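# Unlatch the box and set its lid on the table

## Task

Free the box's two rubber latches, take the lid off and set it down on the table, and make sure neither latch stays hooked on or sits over the lid's catches; the box itself must stay upright on the table.

## Robot and tools

Robot: two arms. left_arm has a five-finger left hand, the mirror image of right_arm's right hand. Base positions in the scene frame: left_arm (-0.044, +0.507, 0) m, right_arm (-0.029, -0.338, 0) m, both turned only slightly about z.

Frames. Scene frame: origin at table-top height midway between the nominal bases, +z up, +x outward over the table, left_arm toward +y. Fixed cameras and the table use it. Each arm reports its hand pose, velocities and wrist camera pose in its own base frame. Offsets you send are along the current Hand target's own axes. The hand point sits 0.05 m in front of the palm and 0.15 m out from the wrist face; its +z runs along the straight fingers, +y out of the palm, +x across the palm away from the thumb for the right hand (toward the thumb for the left). Straight fingertips reach about 0.06 to 0.07 m past the point; a wrist bracket on the little-finger side can strike things, and with the palm level the wrist may hang lower than the hand.

A row is 28 numbers, each in [-1, 1], always covering both arms: left dx, dy, dz, rx, ry, rz, then little, ring, middle, index, thumb_bend, thumb_turn, force_limit, speed; then the same fourteen for the right arm. The six pose numbers are an offset, not a pose: measured from that arm's Hand target as it stood when the action or move began, along that target's axes; 1.0 equals 0.6 m or 180 degrees; rx, ry, rz form one rotation vector. All six at 0 re-commands the Hand target unchanged. Finger numbers are absolute targets: +1 straight/open, -1 curled; thumb_turn +1 beside the palm, -1 swung in front of it opposite the fingers. force_limit maps -1..+1 to about 0..10 N at the fingertip (0..15 N for the two thumb motors). speed rises from near zero at -1 to full at +0.48 and above; use -0.94 or lower for a gentle close. No number means 'unchanged': to keep a hand as is, resend the eight hand numbers of its last executed row (or, if none yet, its hand_measured plus hand_force_limit and hand_speed). A closed thumb-in-front grip fits objects roughly 0.035 to 0.065 m thick, handles down to about 0.025 m.

Tools.
execute_actions(actions, cameras): actions is a list of actions; each action is a table of up to 15 rows, one per 1/30 s step, and a short table repeats its final row. Every row in an action counts from that action's starting Hand target, so a repeated offset keeps moving further. Images come back only when actions is [] or cameras requests them.
move(target, speed, blend, stop_force, zero, blocking, cameras): target is one 28-number row or up to 15 rows; every row's offsets count from the same starting Hand targets. speed is path top speed in m/s, 0.002 to 3.6, default 0.25 (rotation up to twice that in rad/s); one value or one per target. blend in m rounds corners in a list (0 = stop at each). stop_force in N, 3 to 120, ends an arm's path when its wrist sensor feels that much push against the motion; unreliable while turning the hand, and omit it when backing off something you press. zero (only with stop_force) chooses whether to re-zero first. blocking=false returns early; not allowed with stop_force. Moves do not avoid obstacles or the other arm and may run past the path at speed; route around an arm's own base.
wait(seconds 0 to 10), stop() brakes a running move, zoom_image(camera, region [x0, y0, x1, y1] in pixels, at most 504 each way), show_instructions() shows reference pages, zero_wrist_force(arm: left_arm or right_arm), finished_scene(scene: this scene's number).
Cameras: cam_high, cam_low, cam_far_left, cam_far_right, cam_left_wrist, cam_right_wrist, all 672x504.

Results. end_effector_position (m), end_effector_quat_wxyz and velocities in the arm's base frame; Hand target is the last commanded pose after clipping, and the hand point often rests a bit short of it, so send the remainder as an offset. Orientation commands are clipped to 32 degrees from the measured one each step. hand_measured, hand_stopped_by (moving, target, force, stalled, fault) and hand_load_n (positive pushes a finger open) follow the motor order above; a lost grip shows as load near 0. Wrist force and torque are in the end-effector axes, plus a peak line. Joint torques include the arm's own weight. The move: line gives the ending: done, off_target, moving, held, fault, and limits such as paced or held.

Avoid: net force near 150 N on any arm part or joint torque reaching its limit (wrist joints 24.3 N m) — the arm halts for 10 s; even a small overshoot into a firm surface can trigger it. Don't bump or squeeze the arms against each other or close a hand on the other hand's fingers. Don't drop or fling parts, slam, or hit heavy fixed things; nothing may fall or be left off the table. Motors heating to 70 °C give a MOTOR HOT line and at 85 °C the arm is braked for 30 to 60 s; avoid holding loads or straining toward unreachable poses. Loose objects may get an occasional small outside nudge.

Each tool is called by a JSON object that holds its "op" and its "data".

Reference images:

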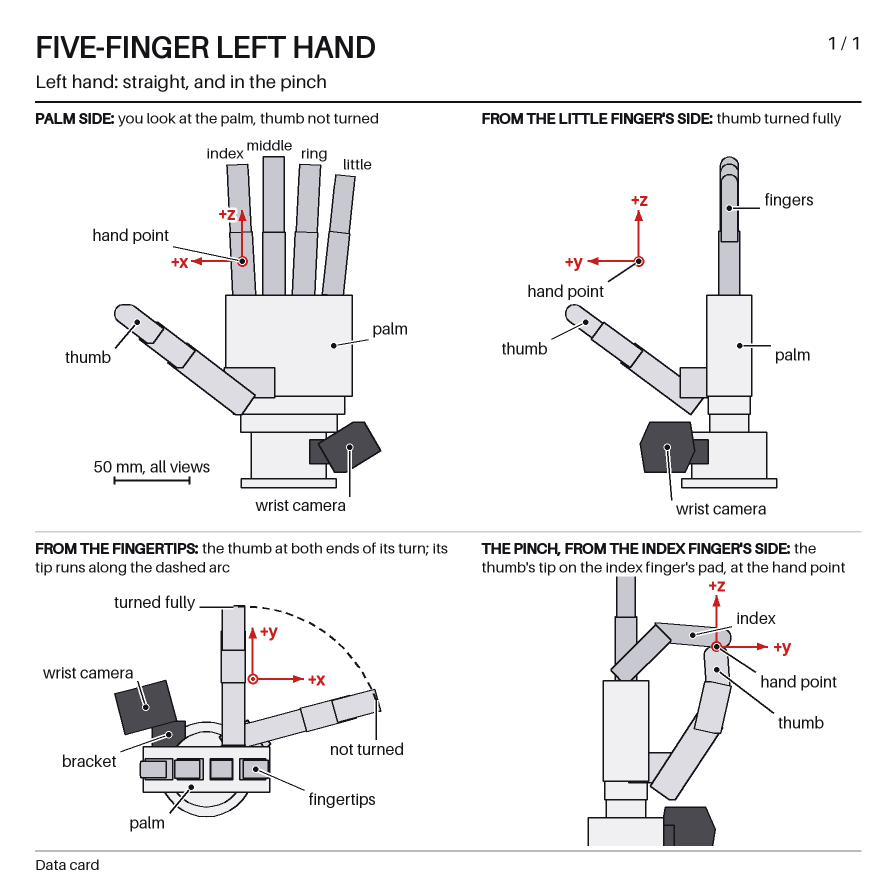

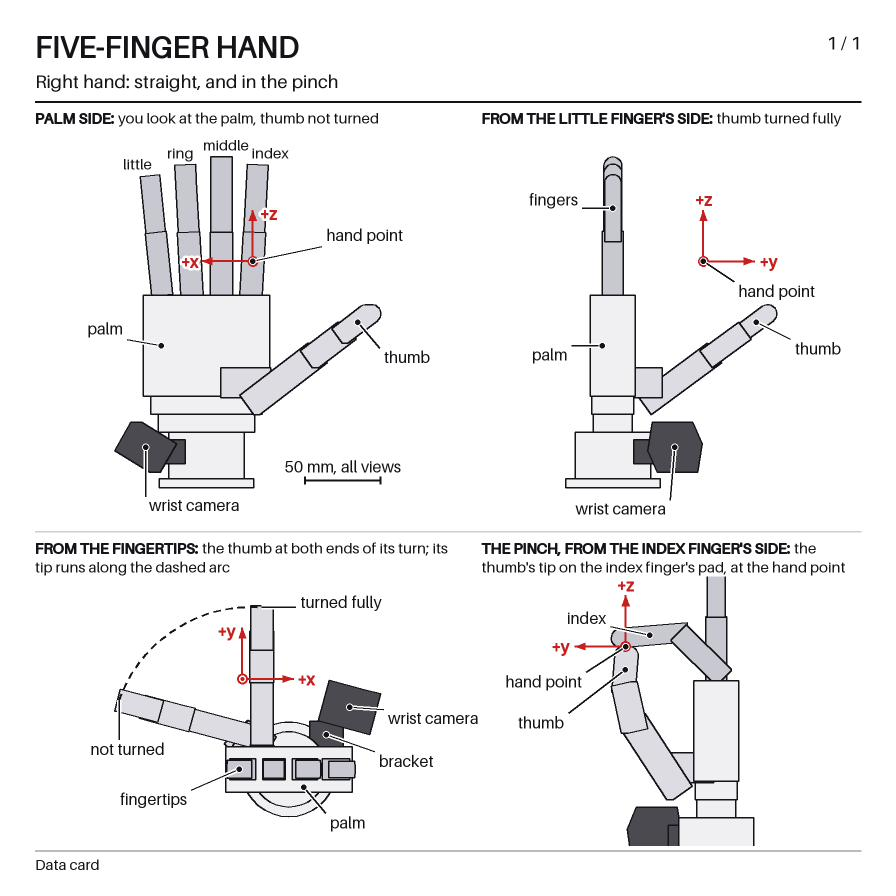

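## Session

{"op": "execute_actions", "data": {"actions": []}}

Scene clock: 0.00 s.
left_arm: end_effector_position=(+0.5617, -0.3153, +0.3590) hand_measured=(+1.000, +1.000, +1.000, +1.000, +1.000, +1.000) hand_load_n=(+0.0, +0.0, +0.0, +0.0, +0.0, +0.0) hand_stopped_by=(target, target, target, target, target, target) hand_force_limit=0.00 hand_speed=-0.80 end_effector_quat_wxyz=(+0.012, +0.837, +0.545, +0.049) | right_arm: end_effector_position=(+0.3166, +0.4856, +0.2857) hand_measured=(+1.000, +1.000, +1.000, +1.000, +1.000, +1.000) hand_load_n=(+0.0, +0.0, +0.0, +0.0, +0.0, +0.0) hand_stopped_by=(target, target, target, target, target, target) hand_force_limit=0.00 hand_speed=-0.80 end_effector_quat_wxyz=(+0.405, -0.193, +0.854, +0.264)
Joint positions: left_arm=[2.769 -2.317 -0.475 1.298 -1.637 0.047] | right_arm=[0.588 -1.589 1.918 0.242 1.391 -1.33]
Joint velocities: within noise
Joint torques (N m): no reading
Motor temperatures (°C): left_arm=[32 34 33 42 52 37] | right_arm=[37 44 43 40 42 38]
Wrist force (N): no reading
Wrist torque (N m): no reading
Wrist force, peak (N): no reading
Hand target: left_arm +0.5617, -0.3153, +0.3590; +0.012, +0.837, +0.545, +0.049 | right_arm +0.3166, +0.4856, +0.2857; +0.405, -0.193, +0.854, +0.264

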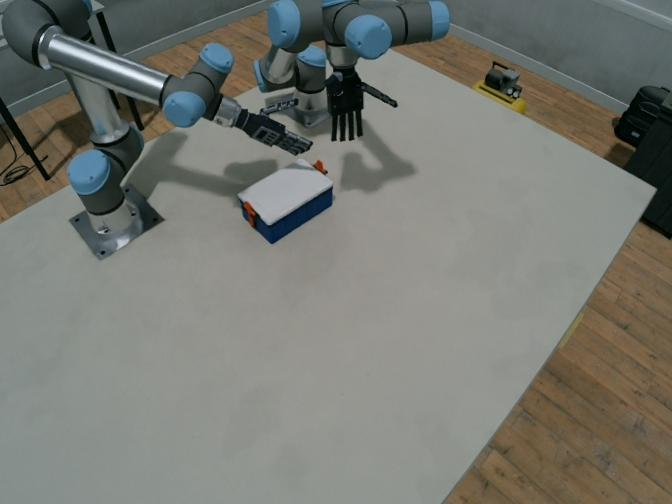

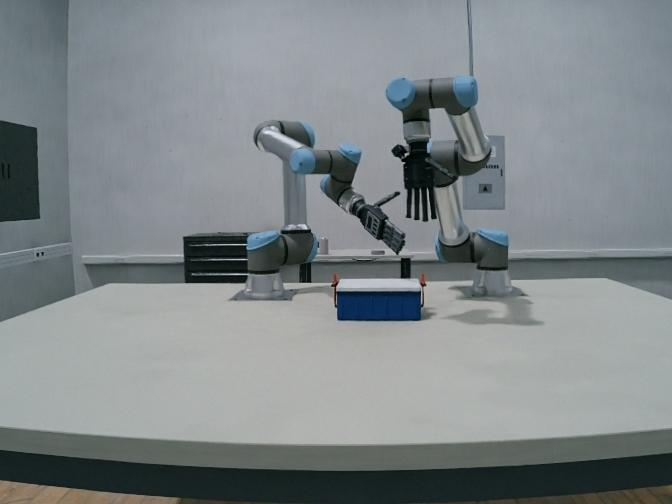

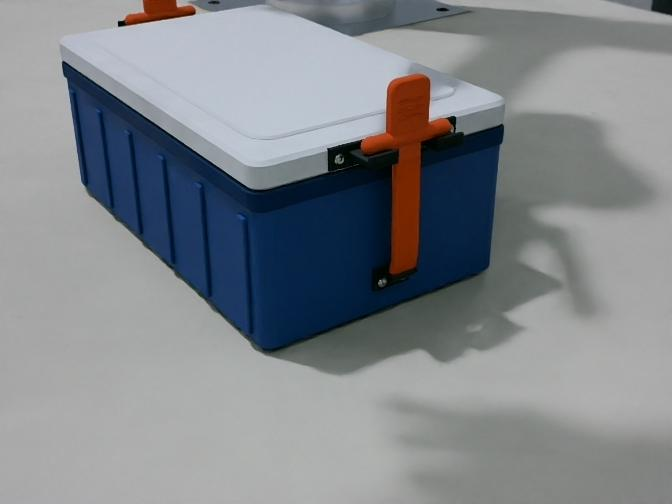

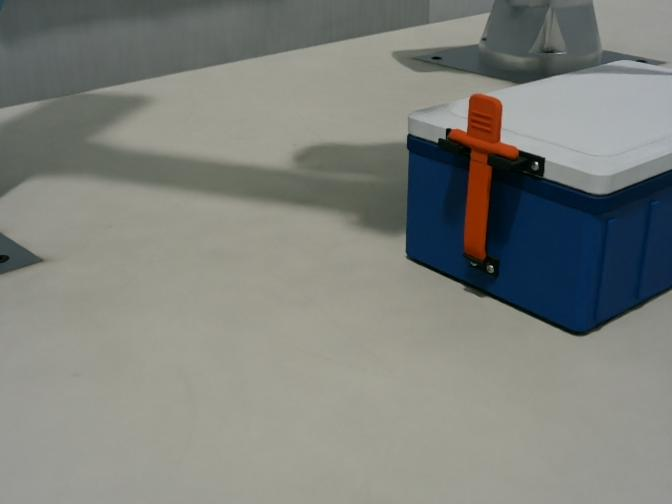

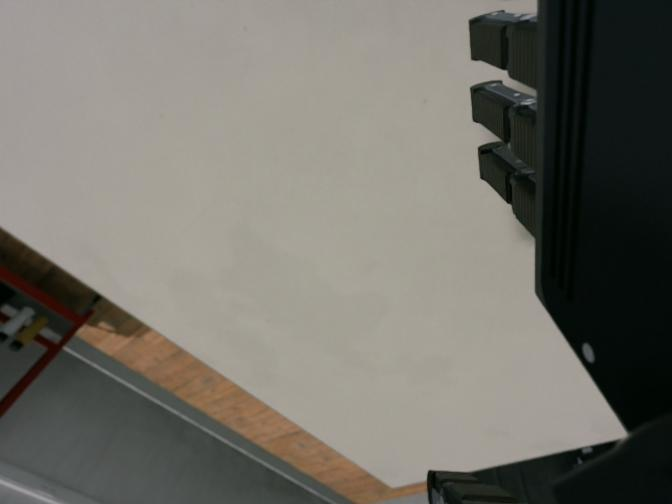

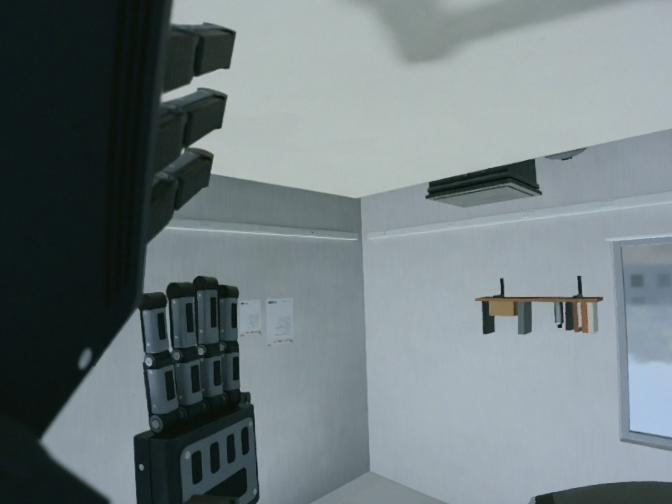

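{"op": "zoom_image", "data": {"camera": "cam_far_left", "region": [300, 50, 530, 320]}}

{"op": "zoom_image", "data": {"camera": "cam_far_right", "region": [390, 60, 620, 320]}}

{"op": "zoom_image", "data": {"camera": "cam_high", "region": [60, 0, 420, 270]}}

{"op": "zoom_image", "data": {"camera": "cam_low", "region": [230, 60, 530, 340]}}

Scaled by 1.867.

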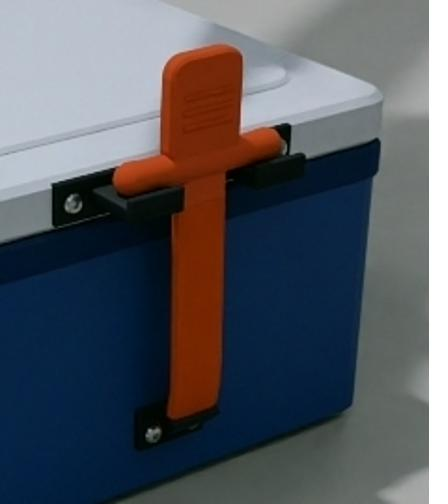

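Scaled by 1.938.

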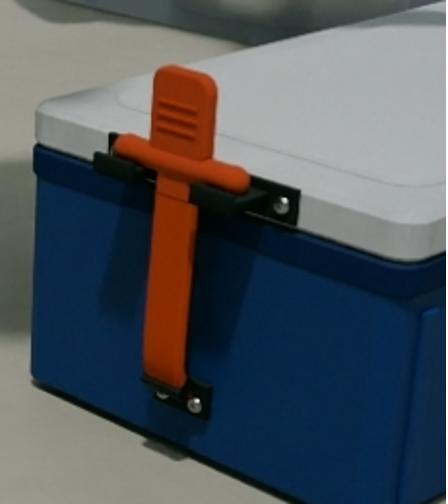

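Scaled by 1.400.

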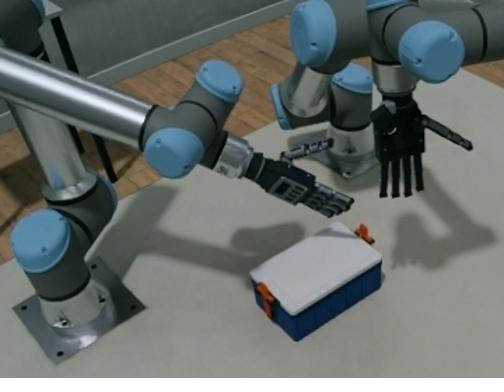

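Scaled by 1.680.

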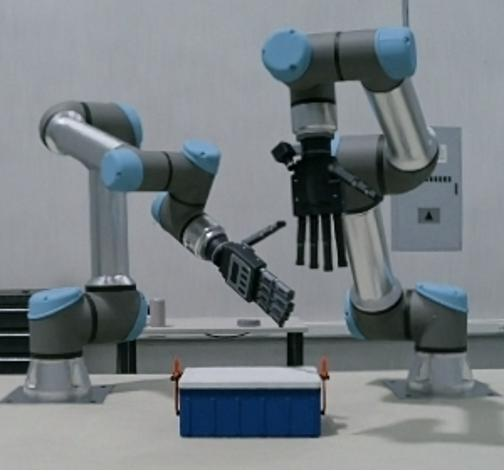

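{"op": "move", "data": {"target": [0.238,-0.443,-0.017,0.341,-0.486,-0.5, 1,1,0.2,0.2,0.3,-1,0,0, -0.075,-0.568,-0.514,-0.119,-0.333,-0.63, 1,1,0.2,0.2,0.3,-1,0,0], "speed": 0.3, "cameras": ["all"]}}

Scene clock: 81.57 s.
left_arm: end_effector_position=(+0.3761, -0.0772, +0.3594) hand_measured=(+1.000, +1.000, +0.200, +0.200, +0.300, -1.000) hand_load_n=(+0.0, +0.0, +0.0, +0.0, +0.0, +0.0) hand_stopped_by=(target, target, target, target, target, target) hand_force_limit=0.00 hand_speed=0.00 end_effector_quat_wxyz=(+0.009, -0.007, +0.707, -0.707) | right_arm: end_effector_position=(+0.3471, +0.0357, +0.3851) hand_measured=(+1.000, +1.000, +0.200, +0.200, +0.300, -1.000) hand_load_n=(+0.0, +0.0, +0.0, +0.0, +0.0, +0.0) hand_stopped_by=(target, target, target, target, target, target) hand_force_limit=0.00 hand_speed=0.00 end_effector_quat_wxyz=(+0.708, -0.706, -0.001, +0.000)
Joint positions: left_arm=[3.86 -1.846 -1.992 0.696 -0.696 0.003] | right_arm=[-0.828 -1.514 1.622 -0.105 -0.829 -3.145]
Joint torques (N m): left_arm=[11.62 36.25 5.86 -3.4 1.71 -1.98] | right_arm=[-8.66 -12.44 -31.52 2.72 -2.22 -1.12]
Wrist force (N): left_arm=[0.0 0.1 -1.0] | right_arm=[0.9 0.1 0.7]
Wrist torque (N m): left_arm=[-0.03 -0.05 -0.04] | right_arm=[-0.10 -0.38 -0.29]
Wrist force, peak (N): left_arm=[0.7 0.5 -1.7] | right_arm=[0.8 1.0 1.0]
Hand target: left_arm +0.3761, -0.0772, +0.3593; +0.009, -0.007, +0.707, -0.707 | right_arm +0.3471, +0.0356, +0.3851; +0.708, -0.706, -0.001, +0.000
Off the commanded pose: left_arm 0.000 m, 0 deg | right_arm 0.000 m, 0 deg.
move: done

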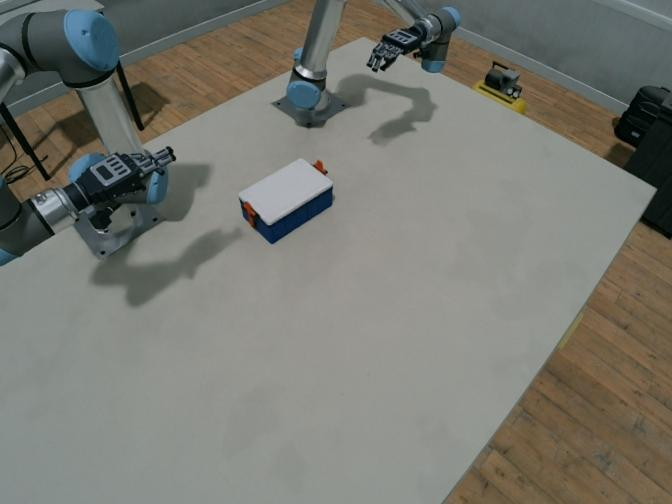

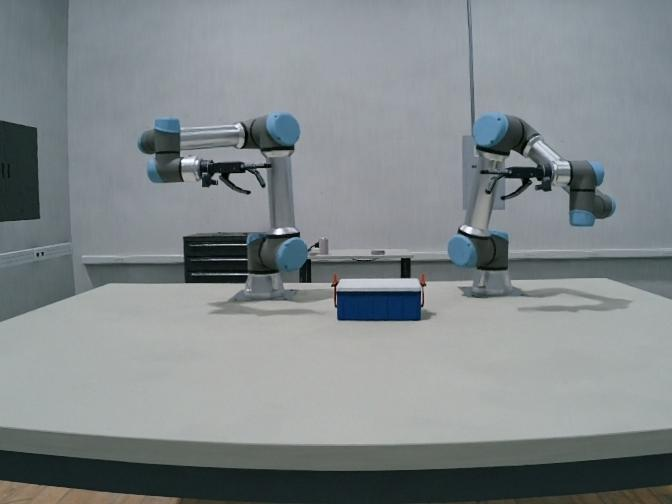

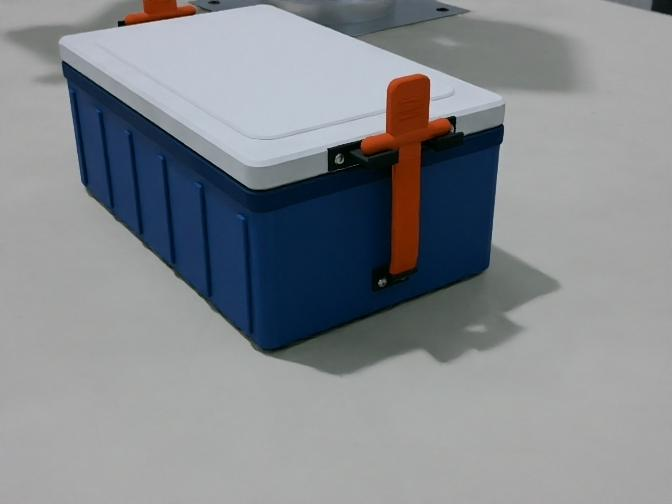

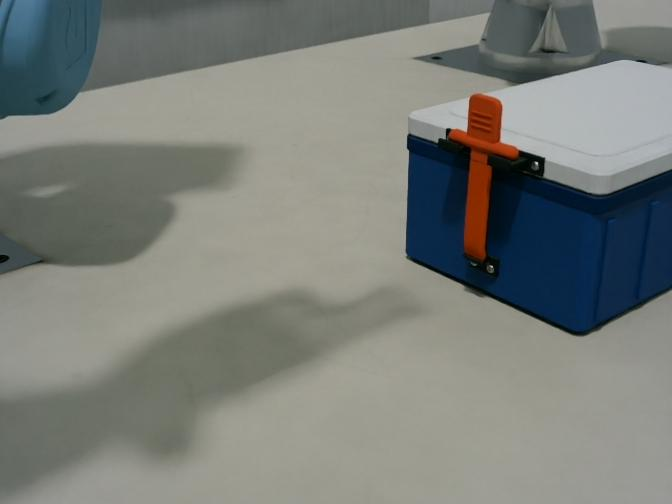

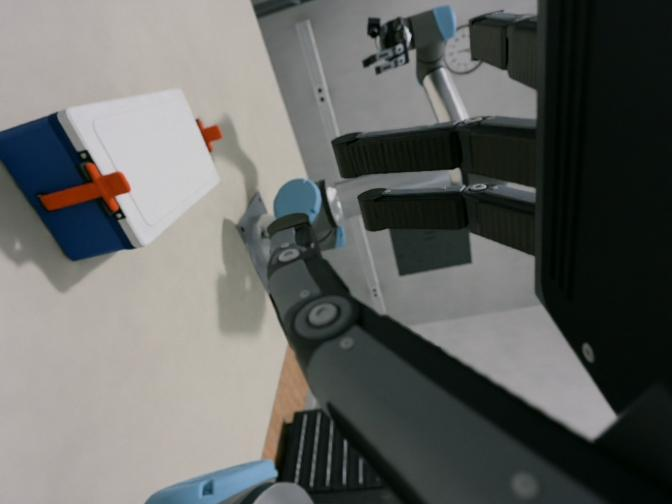

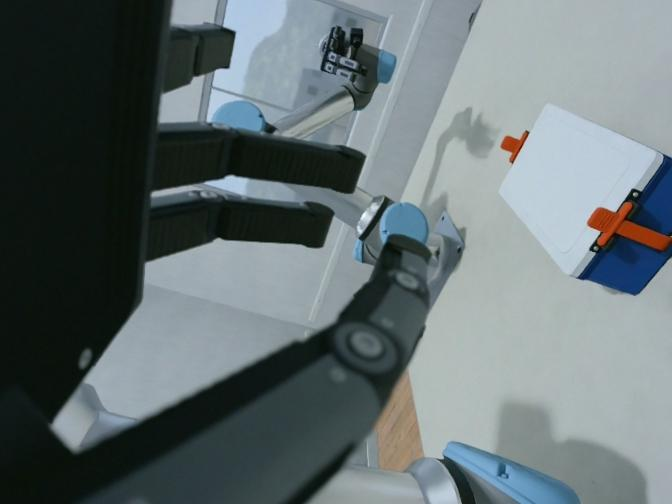

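{"op": "move", "data": {"target": [0.067,0.232,0.252,0,0,0, 1,1,0.2,0.2,0.3,-1,0,0, -0.08,0.275,0.268,0,0,0, 1,1,0.2,0.2,0.3,-1,0,0], "speed": 0.25, "cameras": ["all"]}}

Scene clock: 114.23 s.
left_arm: end_effector_position=(+0.3396, -0.2292, +0.2202) hand_measured=(+1.000, +1.000, +0.200, +0.200, +0.300, -1.000) hand_load_n=(+0.0, +0.0, +0.0, +0.0, +0.0, +0.0) hand_stopped_by=(target, target, target, target, target, target) hand_force_limit=0.00 hand_speed=0.00 end_effector_quat_wxyz=(+0.009, -0.007, +0.707, -0.707) | right_arm: end_effector_position=(+0.2993, +0.1966, +0.2205) hand_measured=(+1.000, +1.000, +0.200, +0.200, +0.300, -1.000) hand_load_n=(+0.0, +0.0, +0.0, -0.5, +0.0, +0.0) hand_stopped_by=(target, target, target, target, target, target) hand_force_limit=0.00 hand_speed=0.00 end_effector_quat_wxyz=(+0.708, -0.706, -0.001, +0.000) end_effector_velocity=(+0.001, +0.000, -0.001) end_effector_angular_velocity=(-0.001, -0.001, +0.000)
Joint positions: left_arm=[3.575 -2.033 -2.286 1.176 -0.41 0.003] | right_arm=[-0.571 -1.632 2.187 -0.552 -0.572 -3.147]
Joint velocities: left_arm=[within noise] | right_arm=[0.003 0.002 0 -0.005 0.003 0.001]
Joint torques (N m): left_arm=[-12.66 11.22 19.18 2.06 1.52 -2.05] | right_arm=[9.43 -3.48 -5.99 -0.87 3.02 1.47]
Wrist force (N): left_arm=[0.0 0.8 -2.0] | right_arm=[0.7 -0.1 1.0]
Wrist torque (N m): left_arm=[0.21 -0.10 0.00] | right_arm=[-0.14 -0.35 -0.50]
Wrist force, peak (N): left_arm=[0.0 0.8 -2.0] | right_arm=[0.3 0.9 1.5]
Hand target: left_arm +0.3396, -0.2293, +0.2201; +0.009, -0.007, +0.707, -0.707 | right_arm +0.2993, +0.1967, +0.2203; +0.708, -0.706, -0.001, +0.000
Off the commanded pose: left_arm 0.000 m, 0 deg | right_arm 0.000 m, 0 deg.
move: done

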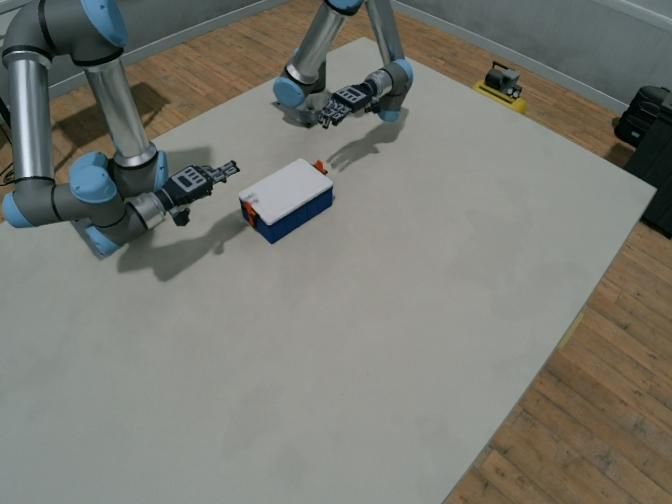

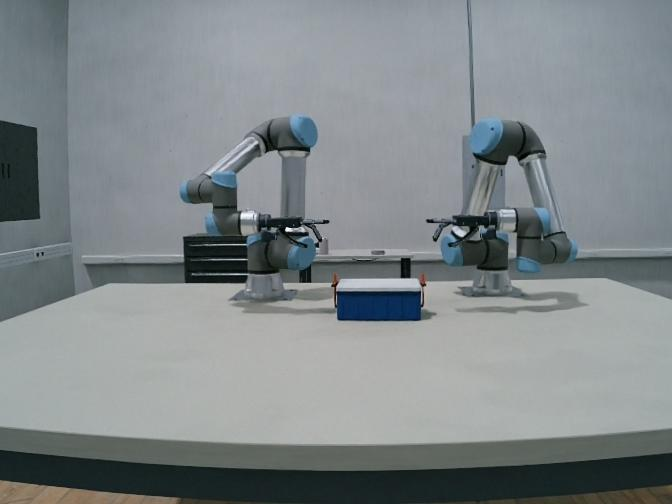

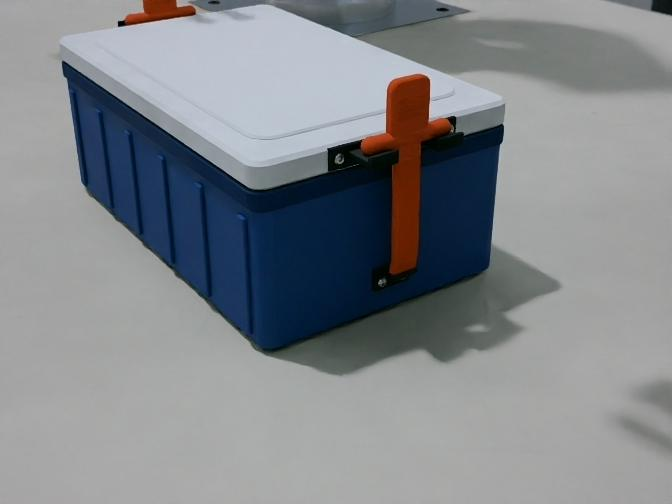

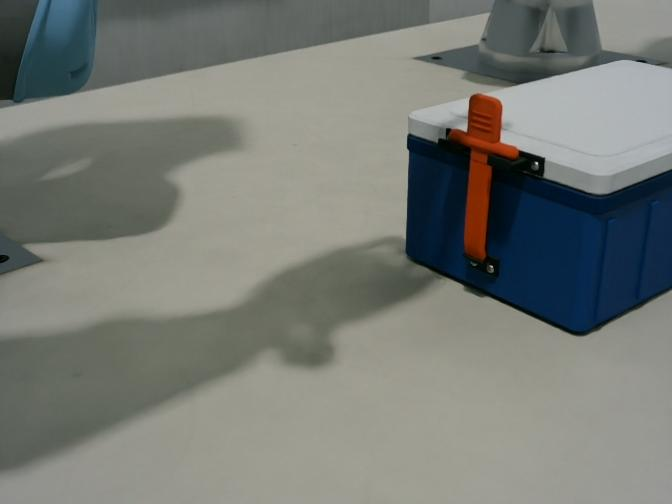

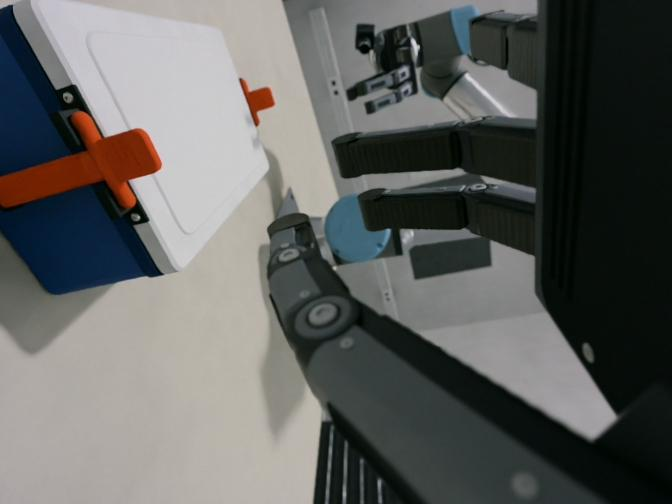

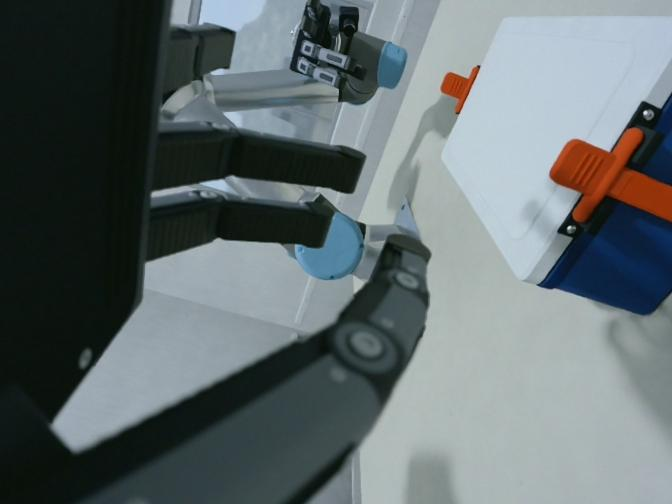

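{"op": "move", "data": {"target": [-0.057,0.11,0.105,0,0,0, 1,1,0.2,0.2,0.3,-1,0,0, 0.04,0.115,0.108,0,0,0, 1,1,0.2,0.2,0.3,-1,0,0], "speed": 0.2, "cameras": ["all"]}}

Scene clock: 140.57 s.
left_arm: end_effector_position=(+0.3753, -0.2914, +0.1543) hand_measured=(+1.000, +1.000, +0.200, +0.200, +0.300, -1.000) hand_load_n=(+0.0, +0.0, +0.0, +0.0, +0.0, +0.0) hand_stopped_by=(target, target, target, target, target, target) hand_force_limit=0.00 hand_speed=0.00 end_effector_quat_wxyz=(+0.009, -0.007, +0.707, -0.707) | right_arm: end_effector_position=(+0.3233, +0.2616, +0.1516) hand_measured=(+1.000, +1.000, +0.200, +0.200, +0.300, -1.000) hand_load_n=(+0.0, -0.5, +0.0, +0.0, +0.0, +0.0) hand_stopped_by=(target, target, target, target, target, target) hand_force_limit=0.00 hand_speed=0.00 end_effector_quat_wxyz=(+0.708, -0.706, -0.001, +0.000)
Joint positions: left_arm=[3.378 -2.257 -2.17 1.285 -0.214 0.003] | right_arm=[-0.354 -1.458 2.23 -0.767 -0.355 -3.149]
Joint torques (N m): left_arm=[-13.46 17.2 17.26 2.39 1.77 -2.06] | right_arm=[10.11 -9.45 -26.14 -0.99 2.75 1.58]
Wrist force (N): left_arm=[0.3 0.9 -1.5] | right_arm=[0.5 0.3 0.8]
Wrist torque (N m): left_arm=[0.16 -0.14 -0.01] | right_arm=[-0.08 -0.32 -0.48]
Wrist force, peak (N): left_arm=[0.5 0.3 -2.4] | right_arm=[0.9 0.6 1.3]
Hand target: left_arm +0.3754, -0.2915, +0.1542; +0.009, -0.007, +0.707, -0.707 | right_arm +0.3234, +0.2617, +0.1515; +0.708, -0.706, -0.001, +0.000
Off the commanded pose: left_arm 0.000 m, 0 deg | right_arm 0.000 m, 0 deg.
move: done

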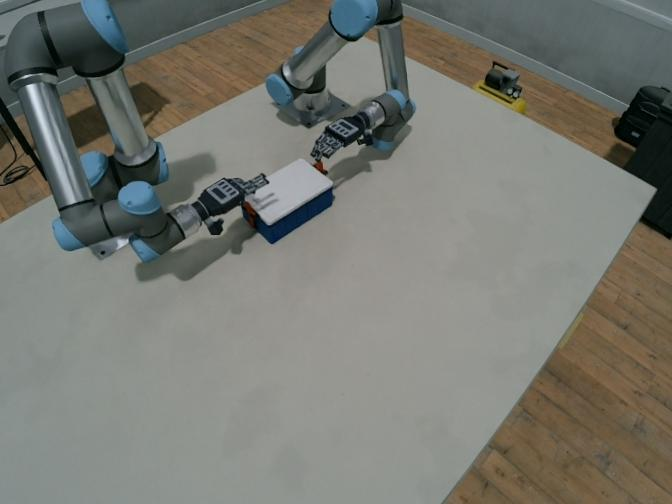

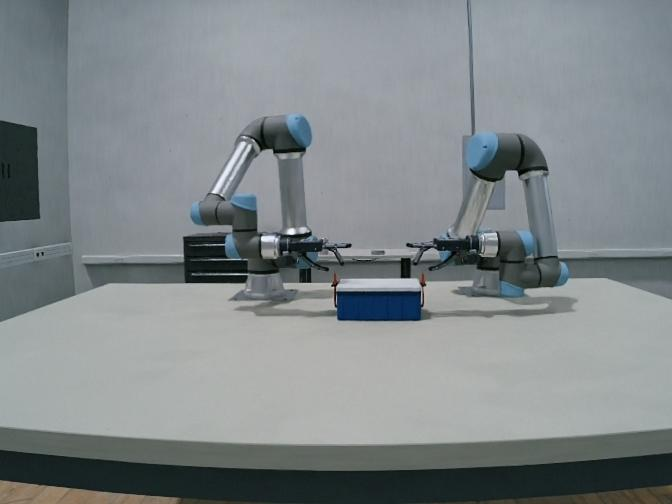

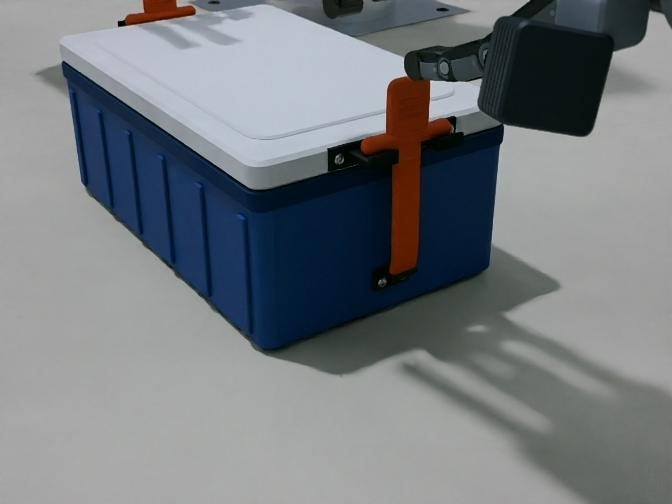

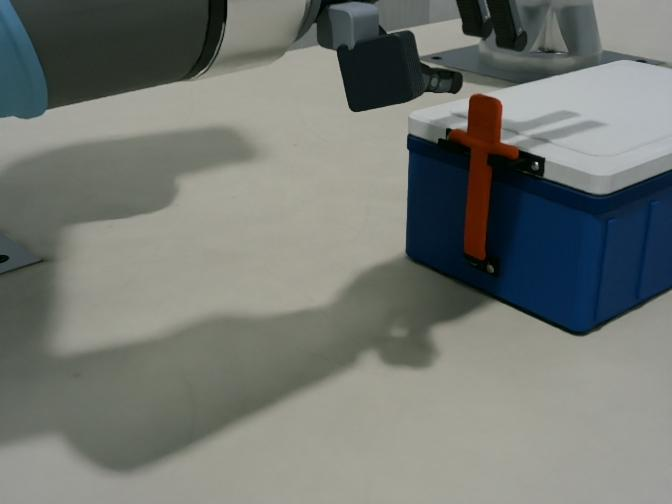

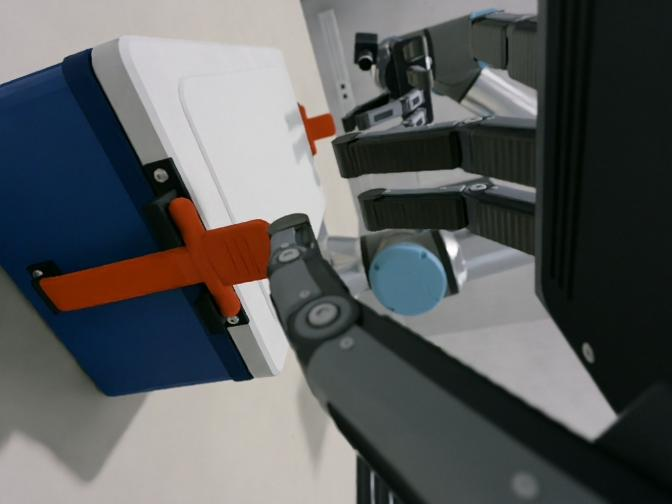

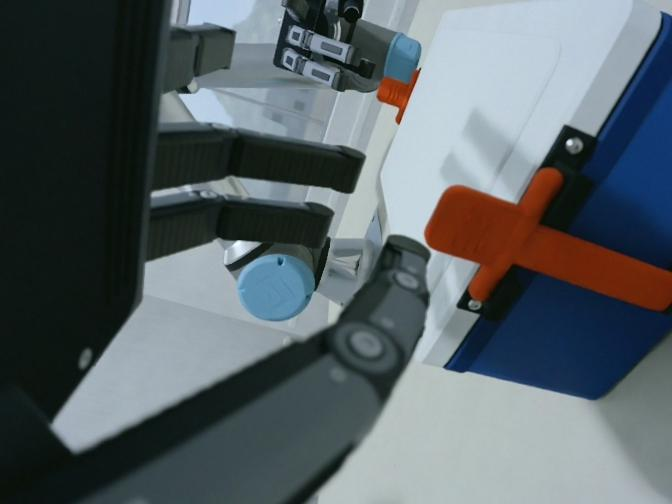

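{"op": "zoom_image", "data": {"camera": "cam_far_left", "region": [340, 20, 540, 170]}}

{"op": "zoom_image", "data": {"camera": "cam_far_right", "region": [400, 0, 600, 200]}}

{"op": "zoom_image", "data": {"camera": "cam_low", "region": [290, 220, 470, 340]}}

Scaled by 2.520.

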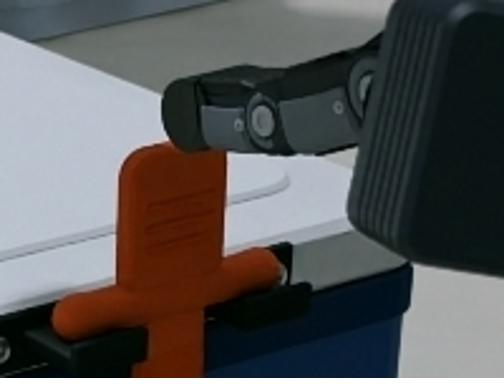

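Scaled by 2.520.

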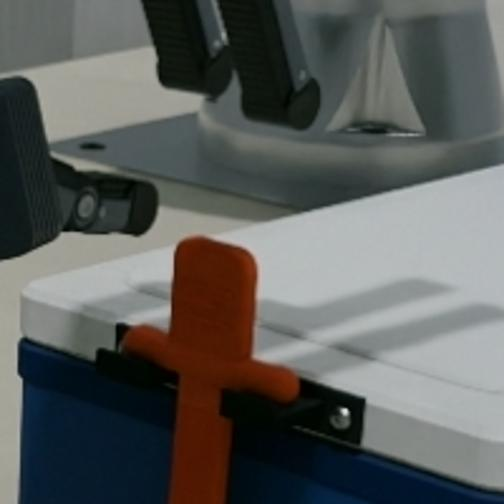

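Scaled by 2.800.

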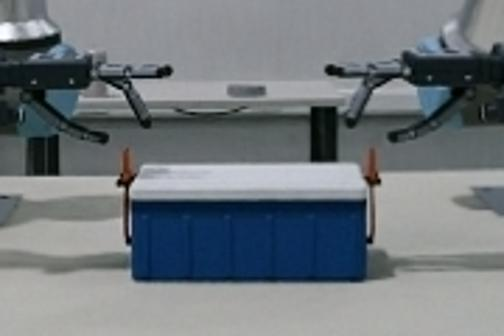

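{"op": "move", "data": {"target": [0.017,0.047,0,0,0,0, 1,1,0.3,0.3,0,-1,0,0, 0.025,0.047,0,0,0,0, 1,1,0.3,0.3,0,-1,0,0], "speed": 0.1, "cameras": ["cam_low","cam_far_left","cam_far_right","cam_left_wrist","cam_right_wrist"]}}

{"op": "zoom_image", "data": {"camera": "cam_low", "region": [290, 220, 470, 340]}}

Scene clock: 193.57 s.
left_arm: end_effector_position=(+0.3653, -0.2917, +0.1260) hand_measured=(+1.000, +1.000, +0.300, +0.300, +0.000, -1.000) hand_load_n=(+0.0, +0.0, +0.0, +0.0, +0.5, +0.0) hand_stopped_by=(target, target, target, target, target, target) hand_force_limit=0.00 hand_speed=0.00 end_effector_quat_wxyz=(+0.009, -0.007, +0.707, -0.707) | right_arm: end_effector_position=(+0.3384, +0.2617, +0.1234) hand_measured=(+1.000, +1.000, +0.300, +0.300, +0.000, -1.000) hand_load_n=(+0.0, +0.0, +0.0, +0.0, +0.0, +0.0) hand_stopped_by=(target, target, target, target, target, target) hand_force_limit=0.00 hand_speed=0.00 end_effector_quat_wxyz=(+0.708, -0.706, -0.001, +0.000)
Joint positions: left_arm=[3.384 -2.329 -2.187 1.372 -0.22 0.004] | right_arm=[-0.338 -1.364 2.217 -0.848 -0.339 -3.149]
Joint torques (N m): left_arm=[11.79 17.6 0.83 2.12 -1.6 -2.16] | right_arm=[9.54 -12.04 -23.84 -1.2 2.68 1.48]
Wrist force (N): left_arm=[0.2 1.0 -1.7] | right_arm=[0.8 0.1 0.8]
Wrist torque (N m): left_arm=[0.20 -0.11 -0.02] | right_arm=[-0.10 -0.35 -0.42]
Wrist force, peak (N): left_arm=[0.2 1.1 -2.0] | right_arm=[0.9 0.0 1.2]
Hand target: left_arm +0.3653, -0.2917, +0.1260; +0.009, -0.007, +0.707, -0.707 | right_arm +0.3384, +0.2617, +0.1234; +0.708, -0.706, -0.001, +0.000
Off the commanded pose: left_arm 0.000 m, 0 deg | right_arm 0.000 m, 0 deg.
move: done
Images, in order (width x height): cam_low 672x504, cam_far_left 672x504, cam_far_right 672x504, cam_left_wrist 672x504, cam_right_wrist 672x504.

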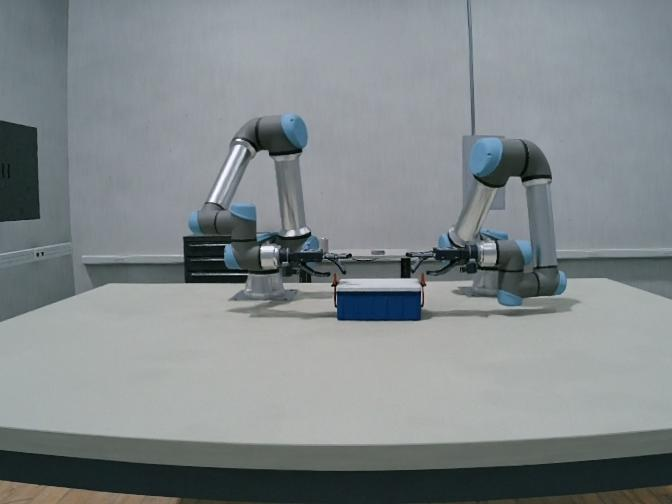

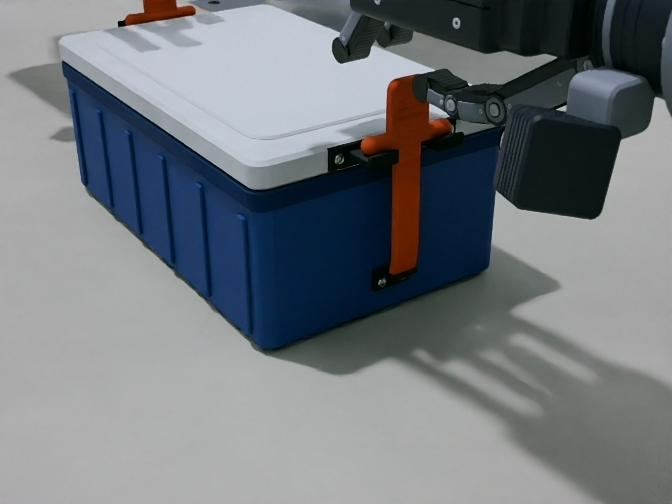

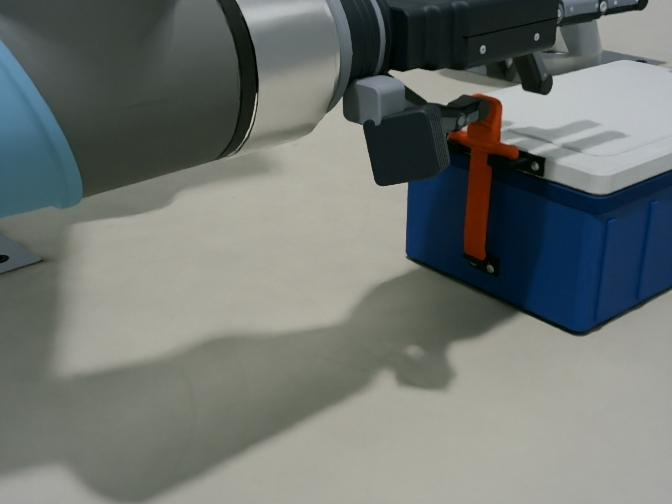

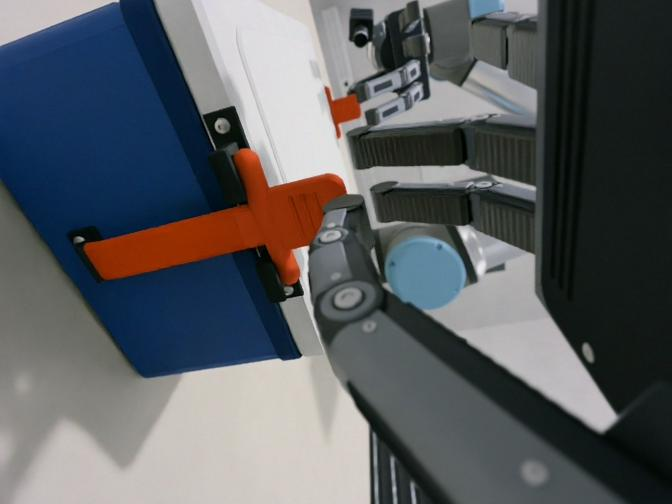

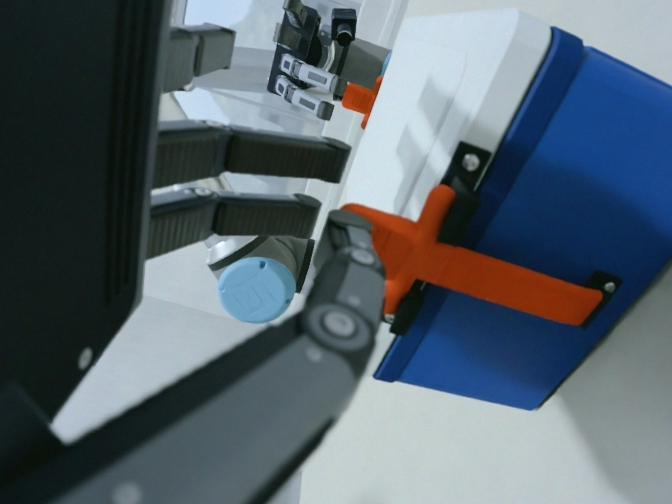

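Scaled by 2.800.

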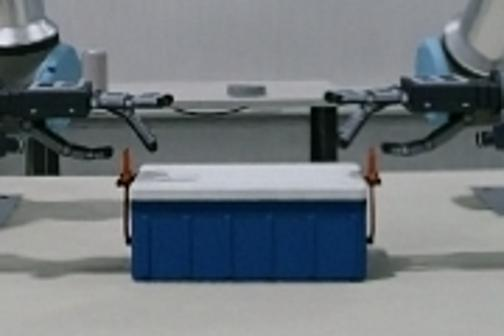

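{"op": "move", "data": {"target": [0,0.023,0.017,0,0,0, 1,1,0.3,0.3,0,-1,0,0, 0.005,0.023,0.015,0,0,0, 1,1,0.3,0.3,0,-1,0,0], "speed": 0.08, "cameras": ["cam_low","cam_far_left","cam_far_right","cam_left_wrist","cam_right_wrist"]}}

{"op": "zoom_image", "data": {"camera": "cam_low", "region": [290, 220, 470, 340]}}

Scene clock: 205.27 s.
left_arm: end_effector_position=(+0.3655, -0.3018, +0.1123) hand_measured=(+1.000, +1.000, +0.300, +0.300, +0.000, -1.000) hand_load_n=(+0.0, +0.0, +0.0, +0.0, -0.5, +0.0) hand_stopped_by=(target, target, target, target, target, target) hand_force_limit=0.00 hand_speed=0.00 end_effector_quat_wxyz=(+0.009, -0.007, +0.707, -0.707) | right_arm: end_effector_position=(+0.3414, +0.2707, +0.1097) hand_measured=(+1.000, +1.000, +0.300, +0.300, +0.000, -1.000) hand_load_n=(+0.0, +0.0, +0.0, +0.0, +0.5, +0.0) hand_stopped_by=(target, target, target, target, target, target) hand_force_limit=0.00 hand_speed=0.00 end_effector_quat_wxyz=(+0.708, -0.706, -0.001, +0.000)
Joint positions: left_arm=[3.357 -2.368 -2.174 1.4 -0.193 0.004] | right_arm=[-0.311 -1.326 2.219 -0.887 -0.312 -3.15]
Joint torques (N m): left_arm=[-14.33 18.82 15.63 2.31 1.68 -2.14] | right_arm=[10.13 -14.01 -3.84 -1.23 2.89 1.25]
Wrist force (N): left_arm=[0.3 0.2 -2.0] | right_arm=[0.7 0.2 0.8]
Wrist torque (N m): left_arm=[0.14 -0.13 -0.03] | right_arm=[-0.10 -0.33 -0.32]
Wrist force, peak (N): left_arm=[0.4 0.9 -2.2] | right_arm=[0.4 0.3 1.3]
Hand target: left_arm +0.3655, -0.3019, +0.1122; +0.009, -0.007, +0.707, -0.707 | right_arm +0.3415, +0.2708, +0.1096; +0.708, -0.706, -0.001, +0.000
Off the commanded pose: left_arm 0.000 m, 0 deg | right_arm 0.000 m, 0 deg.
move: done
Images, in order (width x height): cam_low 672x504, cam_far_left 672x504, cam_far_right 672x504, cam_left_wrist 672x504, cam_right_wrist 672x504.

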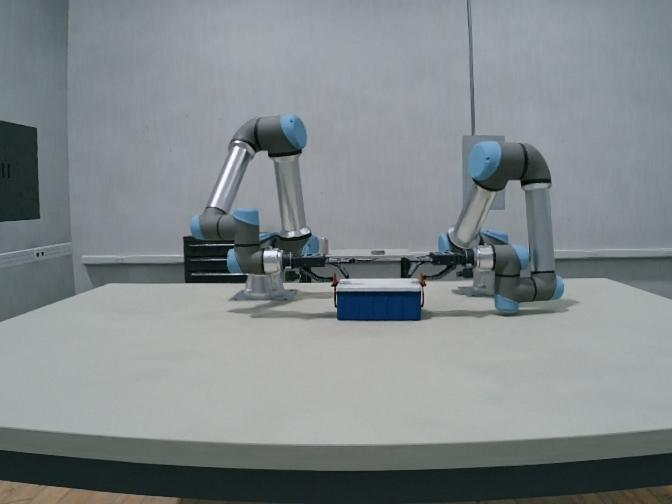

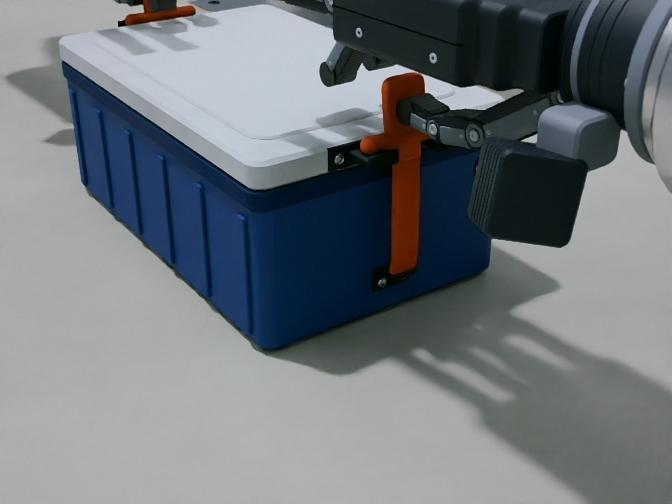

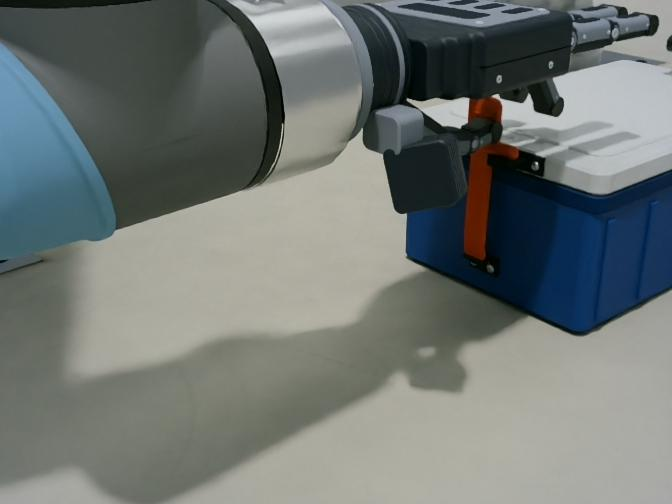

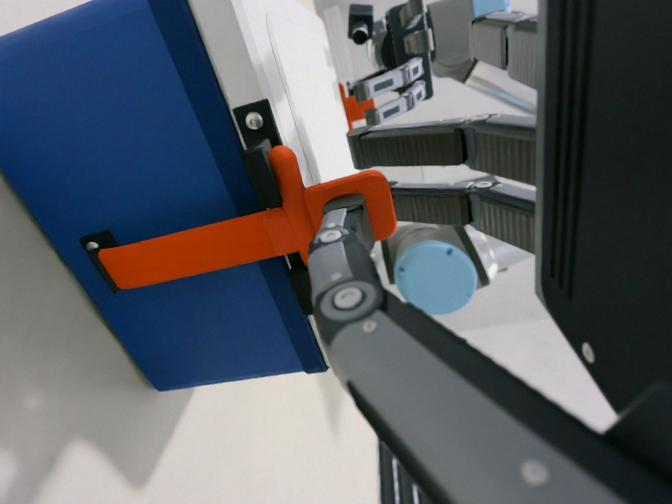

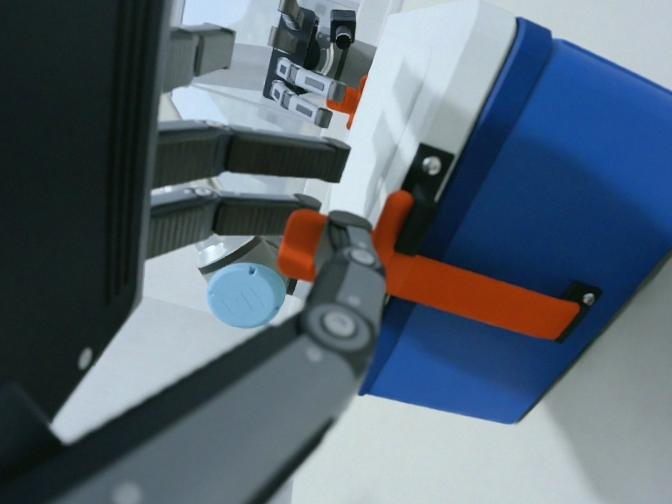

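Scaled by 2.800.

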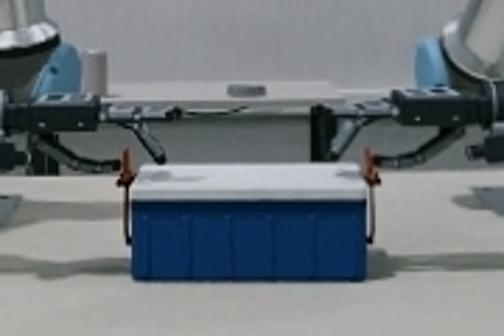

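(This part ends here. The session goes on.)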